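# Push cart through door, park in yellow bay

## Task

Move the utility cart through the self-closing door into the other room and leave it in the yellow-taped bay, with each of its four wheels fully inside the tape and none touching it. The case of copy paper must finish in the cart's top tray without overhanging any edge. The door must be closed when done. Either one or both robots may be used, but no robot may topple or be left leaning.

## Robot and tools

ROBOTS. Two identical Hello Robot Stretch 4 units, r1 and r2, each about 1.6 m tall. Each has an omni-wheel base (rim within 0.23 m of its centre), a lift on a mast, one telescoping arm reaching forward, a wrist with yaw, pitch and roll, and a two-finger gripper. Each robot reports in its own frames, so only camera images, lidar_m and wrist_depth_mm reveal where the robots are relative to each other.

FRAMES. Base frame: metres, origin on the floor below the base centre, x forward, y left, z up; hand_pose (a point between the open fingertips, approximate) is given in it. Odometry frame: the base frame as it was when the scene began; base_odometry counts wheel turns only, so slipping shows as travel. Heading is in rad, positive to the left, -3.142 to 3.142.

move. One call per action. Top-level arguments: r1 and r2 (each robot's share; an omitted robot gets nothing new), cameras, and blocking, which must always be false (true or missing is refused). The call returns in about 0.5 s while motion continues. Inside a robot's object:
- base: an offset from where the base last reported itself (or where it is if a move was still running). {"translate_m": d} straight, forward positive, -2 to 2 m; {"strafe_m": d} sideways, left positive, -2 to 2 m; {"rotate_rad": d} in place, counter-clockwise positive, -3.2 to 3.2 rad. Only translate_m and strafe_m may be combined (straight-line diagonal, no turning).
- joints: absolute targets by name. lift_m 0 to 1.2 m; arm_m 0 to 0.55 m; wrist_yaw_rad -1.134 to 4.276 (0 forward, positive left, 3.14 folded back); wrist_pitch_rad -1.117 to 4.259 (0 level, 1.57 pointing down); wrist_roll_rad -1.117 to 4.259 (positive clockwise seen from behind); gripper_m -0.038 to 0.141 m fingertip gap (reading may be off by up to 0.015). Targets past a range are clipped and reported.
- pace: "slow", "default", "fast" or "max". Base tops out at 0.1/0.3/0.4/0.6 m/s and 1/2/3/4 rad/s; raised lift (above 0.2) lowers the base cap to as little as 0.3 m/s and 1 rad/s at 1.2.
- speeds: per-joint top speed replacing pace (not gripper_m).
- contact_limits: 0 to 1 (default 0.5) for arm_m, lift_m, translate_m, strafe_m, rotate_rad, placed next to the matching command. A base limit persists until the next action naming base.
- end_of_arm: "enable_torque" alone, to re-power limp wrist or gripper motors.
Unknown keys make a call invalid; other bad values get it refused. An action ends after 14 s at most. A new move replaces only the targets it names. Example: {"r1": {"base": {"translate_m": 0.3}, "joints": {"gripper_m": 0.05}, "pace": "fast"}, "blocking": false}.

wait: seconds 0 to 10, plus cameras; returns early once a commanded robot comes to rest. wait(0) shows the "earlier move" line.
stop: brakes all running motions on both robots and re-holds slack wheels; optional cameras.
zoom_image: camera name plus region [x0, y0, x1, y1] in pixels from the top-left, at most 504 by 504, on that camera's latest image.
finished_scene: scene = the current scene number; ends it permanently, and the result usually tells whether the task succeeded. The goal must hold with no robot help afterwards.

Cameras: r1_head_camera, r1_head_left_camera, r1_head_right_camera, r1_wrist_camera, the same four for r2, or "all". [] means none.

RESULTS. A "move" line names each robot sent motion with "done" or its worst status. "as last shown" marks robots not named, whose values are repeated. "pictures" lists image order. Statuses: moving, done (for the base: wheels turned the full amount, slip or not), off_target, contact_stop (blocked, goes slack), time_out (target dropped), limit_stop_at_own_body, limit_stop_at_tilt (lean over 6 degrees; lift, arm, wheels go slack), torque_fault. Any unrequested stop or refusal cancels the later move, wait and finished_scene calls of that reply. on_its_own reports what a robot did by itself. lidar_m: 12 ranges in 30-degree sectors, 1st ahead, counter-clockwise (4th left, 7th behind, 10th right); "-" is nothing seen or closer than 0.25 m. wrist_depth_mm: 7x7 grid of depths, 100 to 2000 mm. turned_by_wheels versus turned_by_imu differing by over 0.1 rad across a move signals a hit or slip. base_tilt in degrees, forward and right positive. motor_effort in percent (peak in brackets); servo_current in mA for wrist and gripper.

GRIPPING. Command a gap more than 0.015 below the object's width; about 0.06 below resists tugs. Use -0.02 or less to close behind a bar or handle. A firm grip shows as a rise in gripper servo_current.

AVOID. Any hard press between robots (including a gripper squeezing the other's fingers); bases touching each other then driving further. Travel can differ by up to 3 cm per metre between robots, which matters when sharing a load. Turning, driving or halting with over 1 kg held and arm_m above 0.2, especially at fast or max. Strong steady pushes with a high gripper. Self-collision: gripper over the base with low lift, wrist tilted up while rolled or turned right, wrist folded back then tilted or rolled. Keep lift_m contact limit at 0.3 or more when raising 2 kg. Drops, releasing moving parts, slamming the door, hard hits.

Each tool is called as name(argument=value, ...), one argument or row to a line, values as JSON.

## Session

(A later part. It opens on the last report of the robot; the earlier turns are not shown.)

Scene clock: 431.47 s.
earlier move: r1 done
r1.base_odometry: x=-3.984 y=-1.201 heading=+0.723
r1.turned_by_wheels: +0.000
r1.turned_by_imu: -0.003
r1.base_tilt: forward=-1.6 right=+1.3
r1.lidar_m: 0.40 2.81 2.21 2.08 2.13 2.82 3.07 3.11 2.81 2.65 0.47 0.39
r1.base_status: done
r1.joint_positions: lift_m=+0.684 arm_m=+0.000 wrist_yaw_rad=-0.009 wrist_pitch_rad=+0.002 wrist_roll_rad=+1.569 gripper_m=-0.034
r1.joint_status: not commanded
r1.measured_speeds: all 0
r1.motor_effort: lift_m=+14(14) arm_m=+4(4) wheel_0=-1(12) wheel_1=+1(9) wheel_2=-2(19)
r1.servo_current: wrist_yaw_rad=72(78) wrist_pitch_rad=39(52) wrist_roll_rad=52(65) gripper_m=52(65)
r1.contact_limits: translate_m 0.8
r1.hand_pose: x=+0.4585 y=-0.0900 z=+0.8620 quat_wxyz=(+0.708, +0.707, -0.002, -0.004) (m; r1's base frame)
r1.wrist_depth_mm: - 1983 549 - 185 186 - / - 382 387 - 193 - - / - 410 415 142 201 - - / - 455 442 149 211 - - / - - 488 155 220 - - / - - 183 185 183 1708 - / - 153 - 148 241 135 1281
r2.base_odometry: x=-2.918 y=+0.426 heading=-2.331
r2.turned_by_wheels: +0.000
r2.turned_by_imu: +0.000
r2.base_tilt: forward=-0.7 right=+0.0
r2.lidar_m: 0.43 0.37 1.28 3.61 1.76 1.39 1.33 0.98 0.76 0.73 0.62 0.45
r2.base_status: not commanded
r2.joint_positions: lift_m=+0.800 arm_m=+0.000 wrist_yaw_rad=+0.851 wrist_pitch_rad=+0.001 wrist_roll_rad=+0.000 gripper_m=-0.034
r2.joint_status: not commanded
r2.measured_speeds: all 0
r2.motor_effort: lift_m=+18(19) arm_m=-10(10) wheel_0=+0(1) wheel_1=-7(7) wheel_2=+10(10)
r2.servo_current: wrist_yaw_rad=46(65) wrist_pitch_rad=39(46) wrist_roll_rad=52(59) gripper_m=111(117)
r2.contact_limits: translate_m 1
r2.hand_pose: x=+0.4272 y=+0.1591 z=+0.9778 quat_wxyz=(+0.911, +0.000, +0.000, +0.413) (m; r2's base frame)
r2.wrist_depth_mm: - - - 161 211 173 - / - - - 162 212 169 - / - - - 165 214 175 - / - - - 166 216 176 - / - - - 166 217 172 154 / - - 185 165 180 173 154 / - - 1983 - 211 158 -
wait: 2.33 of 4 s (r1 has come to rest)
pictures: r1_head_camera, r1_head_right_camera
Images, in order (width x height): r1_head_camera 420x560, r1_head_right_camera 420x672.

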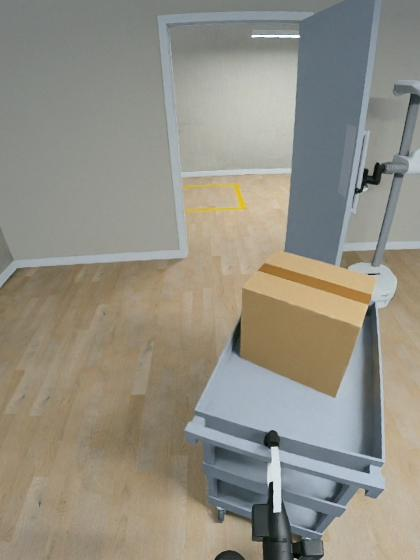

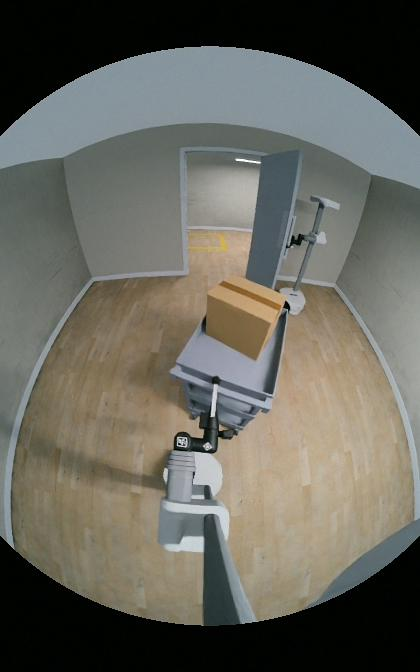

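move(
  blocking=false,
  cameras=[],
  r1={"base":{"strafe_m":-0.17},"contact_limits":{"strafe_m":0.8}},
)

wait(
  seconds=4,
  cameras=[],
)

move(
  blocking=false,
  cameras=[],
  r1={"base":{"translate_m":0.4},"contact_limits":{"translate_m":0.8}},
)

wait(
  seconds=4,
  cameras=["r1_head_camera"],
)

Scene clock: 442.97 s.
move: r1 moving
r1.base_odometry: x=-3.960 y=-1.228 heading=+0.724
r1.turned_by_wheels: +0.001
r1.turned_by_imu: +0.000
r1.base_tilt: forward=-1.6 right=+1.3
r1.lidar_m: 0.40 0.49 2.23 2.10 2.16 2.92 3.04 3.11 2.75 2.61 2.68 0.38
r1.base_status: strafe_m moving
r1.joint_positions: lift_m=+0.684 arm_m=+0.000 wrist_yaw_rad=+0.004 wrist_pitch_rad=+0.002 wrist_roll_rad=+1.569 gripper_m=-0.034
r1.joint_status: not commanded
r1.measured_speeds: translate_m=+0.002 strafe_m=-0.139 rotate_rad=+0.004 lift_m=+0.000 arm_m=+0.000 wrist_yaw_rad=+0.058 wrist_pitch_rad=+0.000 wrist_roll_rad=+0.000
r1.motor_effort: lift_m=+14(14) arm_m=+4(4) wheel_0=+15(15) wheel_1=-8(10) wheel_2=+1(3)
r1.servo_current: wrist_yaw_rad=59(65) wrist_pitch_rad=46(46) wrist_roll_rad=65(65) gripper_m=59(59)
r1.contact_limits: strafe_m 0.8
r1.hand_pose: x=+0.4596 y=-0.0863 z=+0.8620 quat_wxyz=(+0.708, +0.707, +0.002, +0.001) (m; r1's base frame)
r1.wrist_depth_mm: - 413 402 118 174 174 - / - 373 375 123 183 - - / - 410 413 - 193 - - / - 455 452 140 204 - - / - - 500 148 216 683 - / - - - - 224 1661 - / - 153 181 144 243 135 1229
r2: as last shown
r2.base_tilt: forward=-0.6 right=+0.0
r2.lidar_m: 0.43 0.40 1.28 3.64 1.73 1.37 1.34 0.95 0.77 0.73 0.58 0.46
r2.motor_effort: lift_m=+18(19) arm_m=-10(10) wheel_0=+0(1) wheel_1=-6(7) wheel_2=+10(10)
r2.servo_current: wrist_yaw_rad=59(65) wrist_pitch_rad=39(46) wrist_roll_rad=46(59) gripper_m=111(117)
r2.contact_limits: translate_m 1
r2.wrist_depth_mm: - - - 162 211 173 - / - - - 163 212 169 - / - - - 164 214 175 - / - - - 166 216 177 - / - - - 166 217 172 153 / - - 186 165 180 173 154 / - - 1921 - 211 159 -
pictures: none
No camera images: "cameras" was empty.

Scene clock: 444.30 s.
earlier move: r1 done
r1.base_odometry: x=-3.871 y=-1.329 heading=+0.724
r1.turned_by_wheels: -0.001
r1.turned_by_imu: -0.001
r1.base_tilt: forward=-1.6 right=+1.3
r1.lidar_m: 0.41 0.44 2.40 2.24 2.32 3.07 3.04 3.12 2.60 2.47 2.54 0.41
r1.base_status: done
r1.joint_positions: lift_m=+0.684 arm_m=+0.000 wrist_yaw_rad=+0.005 wrist_pitch_rad=+0.002 wrist_roll_rad=+1.569 gripper_m=-0.034
r1.joint_status: not commanded
r1.measured_speeds: all 0
r1.motor_effort: lift_m=+14(14) arm_m=-4(4) wheel_0=+0(19) wheel_1=-2(10) wheel_2=+4(4)
r1.servo_current: wrist_yaw_rad=52(78) wrist_pitch_rad=33(52) wrist_roll_rad=59(65) gripper_m=59(59)
r1.contact_limits: strafe_m 0.8
r1.hand_pose: x=+0.4598 y=-0.0859 z=+0.8620 quat_wxyz=(+0.708, +0.707, +0.002, +0.001) (m; r1's base frame)
r1.wrist_depth_mm: - - - 148 204 1464 - / - - 517 152 209 - - / - 413 415 155 214 - - / - 442 436 159 220 - - / - 473 466 163 224 - - / - - 480 185 228 - - / - 153 182 152 236 133 -
r2.base_odometry: x=-2.918 y=+0.426 heading=-2.331
r2.turned_by_wheels: +0.000
r2.turned_by_imu: +0.000
r2.base_tilt: forward=-0.7 right=+0.1
r2.lidar_m: 0.41 0.39 1.19 3.64 1.71 1.39 1.36 0.95 0.77 0.74 0.61 0.45
r2.base_status: not commanded
r2.joint_positions: lift_m=+0.800 arm_m=+0.000 wrist_yaw_rad=+0.851 wrist_pitch_rad=+0.001 wrist_roll_rad=+0.000 gripper_m=-0.034
r2.joint_status: not commanded
r2.measured_speeds: all 0
r2.motor_effort: lift_m=+18(19) arm_m=-10(10) wheel_0=+0(1) wheel_1=-6(7) wheel_2=+9(10)
r2.servo_current: wrist_yaw_rad=65(65) wrist_pitch_rad=39(46) wrist_roll_rad=46(59) gripper_m=104(117)
r2.contact_limits: translate_m 1
r2.hand_pose: x=+0.4272 y=+0.1591 z=+0.9778 quat_wxyz=(+0.911, +0.000, +0.000, +0.413) (m; r2's base frame)
r2.wrist_depth_mm: - - - 162 211 172 - / - - - 163 213 169 - / - - - 164 214 175 - / - - - 165 216 176 - / - - - 166 216 172 153 / - - 185 165 180 173 154 / - - 1983 - 211 158 -
wait: 1.33 of 4 s (r1 has come to rest)
pictures: none
No camera images: "cameras" was empty.

Scene clock: 444.80 s.
move: r1 moving
r1.base_odometry: x=-3.848 y=-1.308 heading=+0.724
r1.turned_by_wheels: +0.000
r1.turned_by_imu: +0.000
r1.base_tilt: forward=-1.6 right=+1.3
r1.lidar_m: 0.38 0.44 2.35 2.23 2.31 3.08 3.08 3.15 2.64 2.47 2.53 0.42
r1.base_status: translate_m moving
r1.joint_positions: lift_m=+0.684 arm_m=+0.000 wrist_yaw_rad=+0.001 wrist_pitch_rad=+0.002 wrist_roll_rad=+1.569 gripper_m=-0.034
r1.joint_status: not commanded
r1.measured_speeds: translate_m=+0.124 strafe_m=+0.000 rotate_rad=-0.002 lift_m=+0.000 arm_m=+0.000 wrist_yaw_rad=-0.050 wrist_pitch_rad=+0.000 wrist_roll_rad=+0.000
r1.motor_effort: lift_m=+14(14) arm_m=+4(4) wheel_0=+10(13) wheel_1=+4(9) wheel_2=-15(15)
r1.servo_current: wrist_yaw_rad=65(65) wrist_pitch_rad=46(46) wrist_roll_rad=46(59) gripper_m=59(59)
r1.contact_limits: translate_m 0.8
r1.hand_pose: x=+0.4593 y=-0.0872 z=+0.8620 quat_wxyz=(+0.708, +0.707, +0.001, +0.000) (m; r1's base frame)
r1.wrist_depth_mm: - - - 1921 206 1537 - / - - - 152 210 212 - / - 410 410 154 213 - - / - 436 430 157 217 - - / - 466 455 160 221 - - / - - 212 163 223 - - / - 152 181 163 228 138 -
r2: as last shown
r2.base_tilt: forward=-0.6 right=+0.0
r2.lidar_m: 0.42 0.38 1.18 3.59 1.69 1.38 1.34 0.98 0.77 0.74 0.61 0.43
r2.motor_effort: lift_m=+18(19) arm_m=-10(10) wheel_0=+0(1) wheel_1=-6(7) wheel_2=+10(10)
r2.servo_current: wrist_yaw_rad=46(72) wrist_pitch_rad=46(46) wrist_roll_rad=39(59) gripper_m=111(117)
r2.contact_limits: translate_m 1
r2.wrist_depth_mm: - - - 162 211 172 - / - - - 162 212 169 - / - - - 164 214 176 - / - - - 166 216 177 - / - - - 166 217 173 154 / - - 186 165 180 173 154 / - - 1983 - 211 158 -
pictures: none
No camera images: "cameras" was empty.

Scene clock: 447.13 s.
earlier move: r1 done
r1.base_odometry: x=-3.572 y=-1.064 heading=+0.724
r1.turned_by_wheels: +0.000
r1.turned_by_imu: -0.003
r1.base_tilt: forward=-1.6 right=+1.3
r1.lidar_m: 0.41 2.43 2.38 2.27 2.32 3.10 3.46 3.51 2.62 2.46 0.41 0.37
r1.base_status: done
r1.joint_positions: lift_m=+0.684 arm_m=+0.000 wrist_yaw_rad=-0.008 wrist_pitch_rad=+0.002 wrist_roll_rad=+1.569 gripper_m=-0.034
r1.joint_status: not commanded
r1.measured_speeds: all 0
r1.motor_effort: lift_m=+14(14) arm_m=+4(4) wheel_0=+0(13) wheel_1=+1(9) wheel_2=-2(19)
r1.servo_current: wrist_yaw_rad=65(78) wrist_pitch_rad=39(46) wrist_roll_rad=46(65) gripper_m=59(65)
r1.contact_limits: translate_m 0.8
r1.hand_pose: x=+0.4585 y=-0.0898 z=+0.8620 quat_wxyz=(+0.708, +0.707, -0.002, -0.004) (m; r1's base frame)
r1.wrist_depth_mm: - 455 442 121 179 179 - / - 377 379 128 187 - - / - 410 415 - 197 - - / - 462 455 145 206 - - / - - 496 152 220 741 - / - - 183 - 183 1708 - / - 153 - 127 248 135 1281
r2.base_odometry: x=-2.918 y=+0.426 heading=-2.331
r2.turned_by_wheels: +0.000
r2.turned_by_imu: +0.000
r2.base_tilt: forward=-0.7 right=+0.1
r2.lidar_m: 0.41 0.38 0.86 3.64 1.75 1.37 1.35 0.95 0.75 0.75 0.62 0.45
r2.base_status: not commanded
r2.joint_positions: lift_m=+0.800 arm_m=+0.000 wrist_yaw_rad=+0.851 wrist_pitch_rad=+0.001 wrist_roll_rad=+0.000 gripper_m=-0.034
r2.joint_status: not commanded
r2.measured_speeds: all 0
r2.motor_effort: lift_m=+18(19) arm_m=-10(10) wheel_0=+0(1) wheel_1=-7(7) wheel_2=+10(10)
r2.servo_current: wrist_yaw_rad=52(72) wrist_pitch_rad=33(52) wrist_roll_rad=52(59) gripper_m=111(117)
r2.contact_limits: translate_m 1
r2.hand_pose: x=+0.4272 y=+0.1591 z=+0.9778 quat_wxyz=(+0.911, +0.000, +0.000, +0.413) (m; r2's base frame)
r2.wrist_depth_mm: - - - 162 210 172 - / - - - 163 213 169 - / - - - 163 215 175 - / - - - 165 216 176 - / - - - 167 216 172 154 / - - 184 165 179 173 154 / - - - - 211 158 -
wait: 2.33 of 4 s (r1 has come to rest)
pictures: r1_head_camera
Images, in order (width x height): r1_head_camera 420x560.

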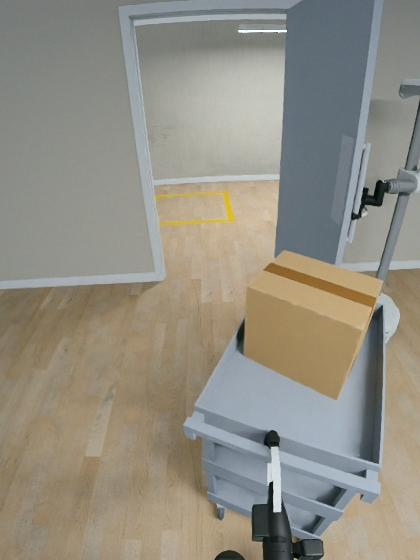

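move(
  blocking=false,
  cameras=[],
  r1={"base":{"strafe_m":-0.36},"contact_limits":{"strafe_m":0.8}},
)

wait(
  seconds=4,
  cameras=["r1_head_camera"],
)

move(
  blocking=false,
  cameras=[],
  r1={"base":{"translate_m":0.3,"strafe_m":0.06},"contact_limits":{"translate_m":0.8}},
)

wait(
  seconds=4,
  cameras=["r1_head_camera"],
)

Scene clock: 458.57 s.
move: r1 moving
r1.base_odometry: x=-3.548 y=-1.091 heading=+0.724
r1.turned_by_wheels: +0.001
r1.turned_by_imu: +0.001
r1.base_tilt: forward=-1.6 right=+1.3
r1.lidar_m: 0.42 0.50 2.40 2.29 2.36 3.14 3.47 3.52 2.55 2.41 2.48 0.37
r1.base_status: strafe_m moving
r1.joint_positions: lift_m=+0.684 arm_m=+0.000 wrist_yaw_rad=+0.004 wrist_pitch_rad=+0.002 wrist_roll_rad=+1.569 gripper_m=-0.034
r1.joint_status: not commanded
r1.measured_speeds: translate_m=+0.000 strafe_m=-0.139 rotate_rad=+0.002 lift_m=+0.000 arm_m=+0.000 wrist_yaw_rad=+0.062 wrist_pitch_rad=+0.000 wrist_roll_rad=+0.000
r1.motor_effort: lift_m=+14(14) arm_m=+4(4) wheel_0=+15(15) wheel_1=-8(9) wheel_2=+0(2)
r1.servo_current: wrist_yaw_rad=33(78) wrist_pitch_rad=33(46) wrist_roll_rad=46(72) gripper_m=52(59)
r1.contact_limits: strafe_m 0.8
r1.hand_pose: x=+0.4596 y=-0.0862 z=+0.8620 quat_wxyz=(+0.708, +0.707, +0.002, +0.001) (m; r1's base frame)
r1.wrist_depth_mm: - 373 362 110 167 167 - / - 373 375 118 177 178 - / - 407 410 125 188 - - / - 459 455 134 201 - - / - - 512 145 215 1576 - / - - - - 224 1708 1281 / - 154 - 143 246 135 1281
r2: as last shown
r2.base_tilt: forward=-0.6 right=+0.0
r2.lidar_m: 0.41 0.38 0.87 3.60 1.73 1.38 1.36 0.96 0.75 0.75 0.62 0.45
r2.motor_effort: lift_m=+18(19) arm_m=-10(10) wheel_0=+0(0) wheel_1=-7(7) wheel_2=+9(10)
r2.servo_current: wrist_yaw_rad=52(65) wrist_pitch_rad=46(46) wrist_roll_rad=46(59) gripper_m=111(117)
r2.contact_limits: translate_m 1
r2.wrist_depth_mm: - - - 161 211 172 - / - - - 163 213 169 - / - - - 164 214 175 - / - - - 165 217 177 - / - - - 167 217 172 153 / - - 185 164 180 173 154 / - - - - 211 159 -
pictures: none
No camera images: "cameras" was empty.

Scene clock: 460.60 s.
earlier move: r1 done
r1.base_odometry: x=-3.333 y=-1.333 heading=+0.724
r1.turned_by_wheels: +0.000
r1.turned_by_imu: -0.001
r1.base_tilt: forward=-1.6 right=+1.3
r1.lidar_m: 0.36 0.39 2.76 2.63 2.71 3.55 3.45 3.17 2.23 2.08 2.16 0.43
r1.base_status: done
r1.joint_positions: lift_m=+0.684 arm_m=+0.000 wrist_yaw_rad=+0.008 wrist_pitch_rad=+0.002 wrist_roll_rad=+1.569 gripper_m=-0.034
r1.joint_status: not commanded
r1.measured_speeds: all 0
r1.motor_effort: lift_m=+14(14) arm_m=-4(4) wheel_0=+4(20) wheel_1=+1(9) wheel_2=+5(6)
r1.servo_current: wrist_yaw_rad=46(85) wrist_pitch_rad=39(52) wrist_roll_rad=46(72) gripper_m=52(65)
r1.contact_limits: strafe_m 0.8
r1.hand_pose: x=+0.4600 y=-0.0852 z=+0.8620 quat_wxyz=(+0.708, +0.706, +0.003, +0.002) (m; r1's base frame)
r1.wrist_depth_mm: - - 1537 235 236 1336 1229 / - - - 233 233 1308 - / - - 1229 172 233 - - / - 436 433 172 231 - - / - 452 445 170 231 - - / - 459 452 185 229 - - / - 154 477 155 229 133 -
r2.base_odometry: x=-2.918 y=+0.426 heading=-2.331
r2.turned_by_wheels: +0.000
r2.turned_by_imu: +0.000
r2.base_tilt: forward=-0.7 right=+0.1
r2.lidar_m: 0.43 0.37 0.69 3.63 1.76 1.38 1.36 0.96 0.75 0.74 0.62 0.45
r2.base_status: not commanded
r2.joint_positions: lift_m=+0.800 arm_m=+0.000 wrist_yaw_rad=+0.851 wrist_pitch_rad=+0.001 wrist_roll_rad=+0.000 gripper_m=-0.034
r2.joint_status: not commanded
r2.measured_speeds: all 0
r2.motor_effort: lift_m=+18(19) arm_m=-10(10) wheel_0=+0(1) wheel_1=-6(7) wheel_2=+10(10)
r2.servo_current: wrist_yaw_rad=59(65) wrist_pitch_rad=39(46) wrist_roll_rad=39(59) gripper_m=104(117)
r2.contact_limits: translate_m 1
r2.hand_pose: x=+0.4272 y=+0.1591 z=+0.9778 quat_wxyz=(+0.911, +0.000, +0.000, +0.413) (m; r2's base frame)
r2.wrist_depth_mm: - - - 162 211 172 - / - - - 163 213 169 - / - - - 164 213 175 - / - - 759 166 216 176 - / - - 750 166 216 172 154 / - - 185 165 180 173 154 / - - - - 211 158 -
wait: 2.03 of 4 s (r1 has come to rest)
pictures: r1_head_camera
Images, in order (width x height): r1_head_camera 420x560.

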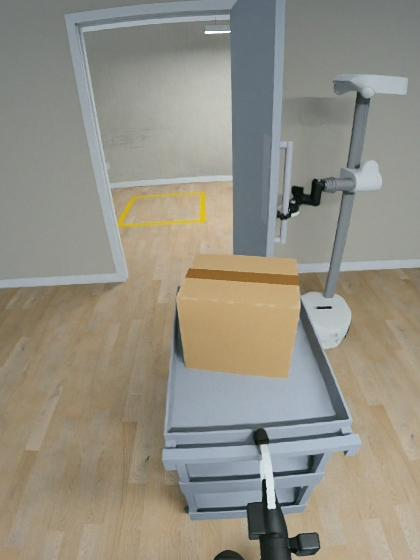

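Scene clock: 461.10 s.
move: r1 moving
r1.base_odometry: x=-3.314 y=-1.308 heading=+0.723
r1.turned_by_wheels: -0.001
r1.turned_by_imu: +0.001
r1.base_tilt: forward=-1.7 right=+1.3
r1.lidar_m: 0.35 0.38 2.76 2.61 2.70 3.57 3.49 3.16 2.24 2.08 2.14 0.44
r1.base_status: translate_m moving; strafe_m moving
r1.joint_positions: lift_m=+0.684 arm_m=+0.000 wrist_yaw_rad=-0.007 wrist_pitch_rad=+0.002 wrist_roll_rad=+1.569 gripper_m=-0.034
r1.joint_status: not commanded
r1.measured_speeds: translate_m=+0.121 strafe_m=+0.023 rotate_rad=-0.007 lift_m=+0.000 arm_m=+0.000 wrist_yaw_rad=-0.084 wrist_pitch_rad=+0.000 wrist_roll_rad=+0.000
r1.motor_effort: lift_m=+14(14) arm_m=+4(4) wheel_0=+6(11) wheel_1=+10(10) wheel_2=-20(20)
r1.servo_current: wrist_yaw_rad=59(72) wrist_pitch_rad=39(46) wrist_roll_rad=52(59) gripper_m=59(59)
r1.contact_limits: translate_m 0.8
r1.hand_pose: x=+0.4586 y=-0.0893 z=+0.8621 quat_wxyz=(+0.708, +0.707, -0.002, -0.003) (m; r1's base frame)
r1.wrist_depth_mm: - - - - 243 1281 1255 / - - 1537 1576 239 1336 1229 / - - - 1255 235 - - / - 433 430 436 230 - - / - 439 439 211 226 - - / - 449 188 165 182 - - / - 152 455 143 217 - -
r2: as last shown
r2.base_tilt: forward=-0.6 right=+0.1
r2.lidar_m: 0.40 0.39 0.68 3.59 1.72 1.39 1.35 0.96 0.77 0.75 0.61 0.45
r2.servo_current: wrist_yaw_rad=52(65) wrist_pitch_rad=33(46) wrist_roll_rad=59(59) gripper_m=111(111)
r2.contact_limits: translate_m 1
r2.wrist_depth_mm: - - - 161 211 172 - / - - - 163 212 169 - / - - - 164 215 176 - / - - 759 166 216 176 - / - - 759 166 219 172 153 / - - 185 165 180 173 154 / - - - - 211 159 -
pictures: none
No camera images: "cameras" was empty.

Scene clock: 463.07 s.
earlier move: r1 done
r1.base_odometry: x=-3.148 y=-1.090 heading=+0.724
r1.turned_by_wheels: +0.000
r1.turned_by_imu: -0.002
r1.base_tilt: forward=-1.6 right=+1.3
r1.lidar_m: 0.40 0.45 2.74 2.57 2.66 3.52 3.76 3.23 2.29 2.11 2.17 0.41
r1.base_status: done
r1.joint_positions: lift_m=+0.684 arm_m=+0.000 wrist_yaw_rad=-0.006 wrist_pitch_rad=+0.002 wrist_roll_rad=+1.569 gripper_m=-0.034
r1.joint_status: not commanded
r1.measured_speeds: all 0
r1.motor_effort: lift_m=+14(14) arm_m=+4(5) wheel_0=-2(11) wheel_1=+0(10) wheel_2=-1(23)
r1.servo_current: wrist_yaw_rad=52(91) wrist_pitch_rad=39(52) wrist_roll_rad=72(72) gripper_m=59(65)
r1.contact_limits: translate_m 0.8
r1.hand_pose: x=+0.4587 y=-0.0892 z=+0.8621 quat_wxyz=(+0.708, +0.707, -0.002, -0.003) (m; r1's base frame)
r1.wrist_depth_mm: - 1255 1255 - 211 1205 - / - - 1098 - 213 - - / - 413 413 407 217 - - / - 433 436 160 220 - - / 1863 459 459 163 225 - - / 1863 - 185 184 183 - - / - 154 504 150 233 134 -
r2.base_odometry: x=-2.918 y=+0.426 heading=-2.331
r2.turned_by_wheels: +0.000
r2.turned_by_imu: +0.000
r2.base_tilt: forward=-0.7 right=+0.1
r2.lidar_m: 0.43 0.40 0.55 3.63 1.73 1.36 1.35 0.98 0.77 0.73 0.59 0.45
r2.base_status: not commanded
r2.joint_positions: lift_m=+0.800 arm_m=+0.000 wrist_yaw_rad=+0.851 wrist_pitch_rad=+0.001 wrist_roll_rad=+0.000 gripper_m=-0.034
r2.joint_status: not commanded
r2.measured_speeds: all 0
r2.motor_effort: lift_m=+18(19) arm_m=-10(10) wheel_0=+0(1) wheel_1=-7(7) wheel_2=+10(10)
r2.servo_current: wrist_yaw_rad=52(65) wrist_pitch_rad=39(46) wrist_roll_rad=46(59) gripper_m=111(117)
r2.contact_limits: translate_m 1
r2.hand_pose: x=+0.4272 y=+0.1591 z=+0.9778 quat_wxyz=(+0.911, +0.000, +0.000, +0.413) (m; r2's base frame)
r2.wrist_depth_mm: - - - 162 211 172 - / - - - 162 211 169 - / - - - 164 214 176 - / - - 492 166 216 177 - / - - 496 166 217 172 153 / - - 184 165 180 173 154 / - - - - 211 158 -
wait: 1.97 of 4 s (r1 has come to rest)
pictures: r1_head_camera
Images, in order (width x height): r1_head_camera 420x560.

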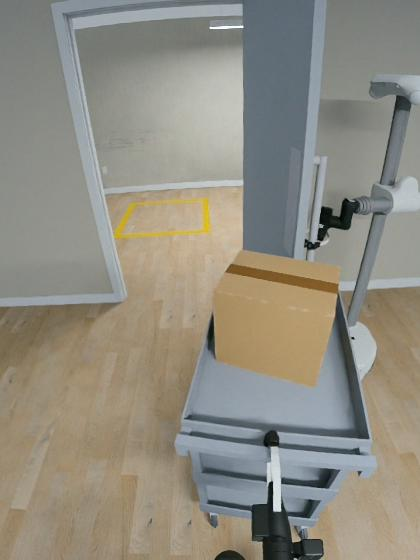

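move(
  blocking=false,
  cameras=[],
  r1={"base":{"strafe_m":0.16},"contact_limits":{"strafe_m":0.8}},
)

wait(
  seconds=4,
  cameras=["r1_head_camera"],
)

move(
  blocking=false,
  cameras=[],
  r1={"base":{"translate_m":-0.8,"strafe_m":0.3},"contact_limits":{"translate_m":0.8}},
)

wait(
  seconds=5,
  cameras=["r1_head_camera"],
)

Scene clock: 470.73 s.
move: r1 moving
r1.base_odometry: x=-3.172 y=-1.063 heading=+0.723
r1.turned_by_wheels: -0.001
r1.turned_by_imu: -0.001
r1.base_tilt: forward=-1.6 right=+1.3
r1.lidar_m: 0.41 2.19 2.68 2.53 2.61 3.44 3.78 3.30 2.33 2.16 2.24 0.42
r1.base_status: strafe_m moving
r1.joint_positions: lift_m=+0.684 arm_m=+0.000 wrist_yaw_rad=-0.006 wrist_pitch_rad=+0.002 wrist_roll_rad=+1.569 gripper_m=-0.034
r1.joint_status: not commanded
r1.measured_speeds: translate_m=+0.000 strafe_m=+0.140 rotate_rad=-0.002 lift_m=+0.000 arm_m=+0.000 wrist_yaw_rad=+0.000 wrist_pitch_rad=+0.000 wrist_roll_rad=+0.000
r1.motor_effort: lift_m=+14(14) arm_m=+2(4) wheel_0=-17(18) wheel_1=+9(10) wheel_2=-3(3)
r1.servo_current: wrist_yaw_rad=59(65) wrist_pitch_rad=46(52) wrist_roll_rad=46(59) gripper_m=52(59)
r1.contact_limits: strafe_m 0.8
r1.hand_pose: x=+0.4587 y=-0.0893 z=+0.8621 quat_wxyz=(+0.708, +0.707, -0.002, -0.003) (m; r1's base frame)
r1.wrist_depth_mm: - 1255 1205 - 206 1138 - / - 442 574 153 210 - - / - 413 413 156 215 - - / - 436 442 159 220 - - / 1863 473 462 163 224 - - / 1808 - 185 184 181 - - / 1808 154 - 129 235 134 -
r2: as last shown
r2.base_tilt: forward=-0.6 right=+0.0
r2.lidar_m: 0.41 0.38 0.55 3.62 1.73 1.40 1.37 0.96 0.74 0.74 0.62 0.46
r2.motor_effort: lift_m=+19(19) arm_m=-10(10) wheel_0=+0(1) wheel_1=-6(7) wheel_2=+10(10)
r2.servo_current: wrist_yaw_rad=46(65) wrist_pitch_rad=39(46) wrist_roll_rad=52(52) gripper_m=117(117)
r2.contact_limits: translate_m 1
r2.wrist_depth_mm: - - - 161 211 173 - / - - - 162 213 169 - / - - - 164 214 176 - / - - 508 166 216 176 - / - - 512 166 217 172 154 / - - 184 165 180 173 154 / - - - - 211 159 -
pictures: none
No camera images: "cameras" was empty.

Scene clock: 472.00 s.
earlier move: r1 done
r1.base_odometry: x=-3.254 y=-0.970 heading=+0.724
r1.turned_by_wheels: +0.001
r1.turned_by_imu: +0.001
r1.base_tilt: forward=-1.5 right=+1.3
r1.lidar_m: 0.41 2.14 2.56 2.40 2.48 3.28 3.80 3.44 2.44 2.30 2.37 0.37
r1.base_status: done
r1.joint_positions: lift_m=+0.684 arm_m=+0.000 wrist_yaw_rad=-0.003 wrist_pitch_rad=+0.002 wrist_roll_rad=+1.569 gripper_m=-0.034
r1.joint_status: not commanded
r1.measured_speeds: all 0
r1.motor_effort: lift_m=+14(14) arm_m=-2(4) wheel_0=-4(19) wheel_1=+0(10) wheel_2=+1(3)
r1.servo_current: wrist_yaw_rad=33(78) wrist_pitch_rad=46(52) wrist_roll_rad=65(65) gripper_m=59(59)
r1.contact_limits: strafe_m 0.8
r1.hand_pose: x=+0.4591 y=-0.0882 z=+0.8621 quat_wxyz=(+0.708, +0.707, +0.000, -0.002) (m; r1's base frame)
r1.wrist_depth_mm: - 379 413 119 176 176 - / - 377 379 125 185 - - / - 413 415 135 195 - - / 1863 462 455 145 208 - - / 1808 - 508 152 220 1618 - / 1863 - 185 185 183 1708 - / 1756 153 177 151 250 133 1308
r2.base_odometry: x=-2.918 y=+0.426 heading=-2.331
r2.turned_by_wheels: +0.000
r2.turned_by_imu: +0.000
r2.base_tilt: forward=-0.6 right=+0.0
r2.lidar_m: 0.42 0.40 0.56 3.60 1.72 1.34 1.35 0.97 0.75 0.73 0.63 0.44
r2.base_status: not commanded
r2.joint_positions: lift_m=+0.800 arm_m=+0.000 wrist_yaw_rad=+0.851 wrist_pitch_rad=+0.001 wrist_roll_rad=+0.000 gripper_m=-0.034
r2.joint_status: not commanded
r2.measured_speeds: all 0
r2.motor_effort: lift_m=+18(19) arm_m=-10(10) wheel_0=+0(1) wheel_1=-6(7) wheel_2=+10(10)
r2.servo_current: wrist_yaw_rad=52(65) wrist_pitch_rad=39(46) wrist_roll_rad=39(59) gripper_m=104(117)
r2.contact_limits: translate_m 1
r2.hand_pose: x=+0.4272 y=+0.1591 z=+0.9778 quat_wxyz=(+0.911, +0.000, +0.000, +0.413) (m; r2's base frame)
r2.wrist_depth_mm: - - - 161 211 172 - / - - - 162 212 169 - / - - - 164 215 176 - / - - - 165 216 176 - / - - - 166 216 172 153 / - - 183 165 180 172 154 / - - - - 211 158 -
wait: 1.27 of 4 s (r1 has come to rest)
pictures: r1_head_camera
Images, in order (width x height): r1_head_camera 420x560.

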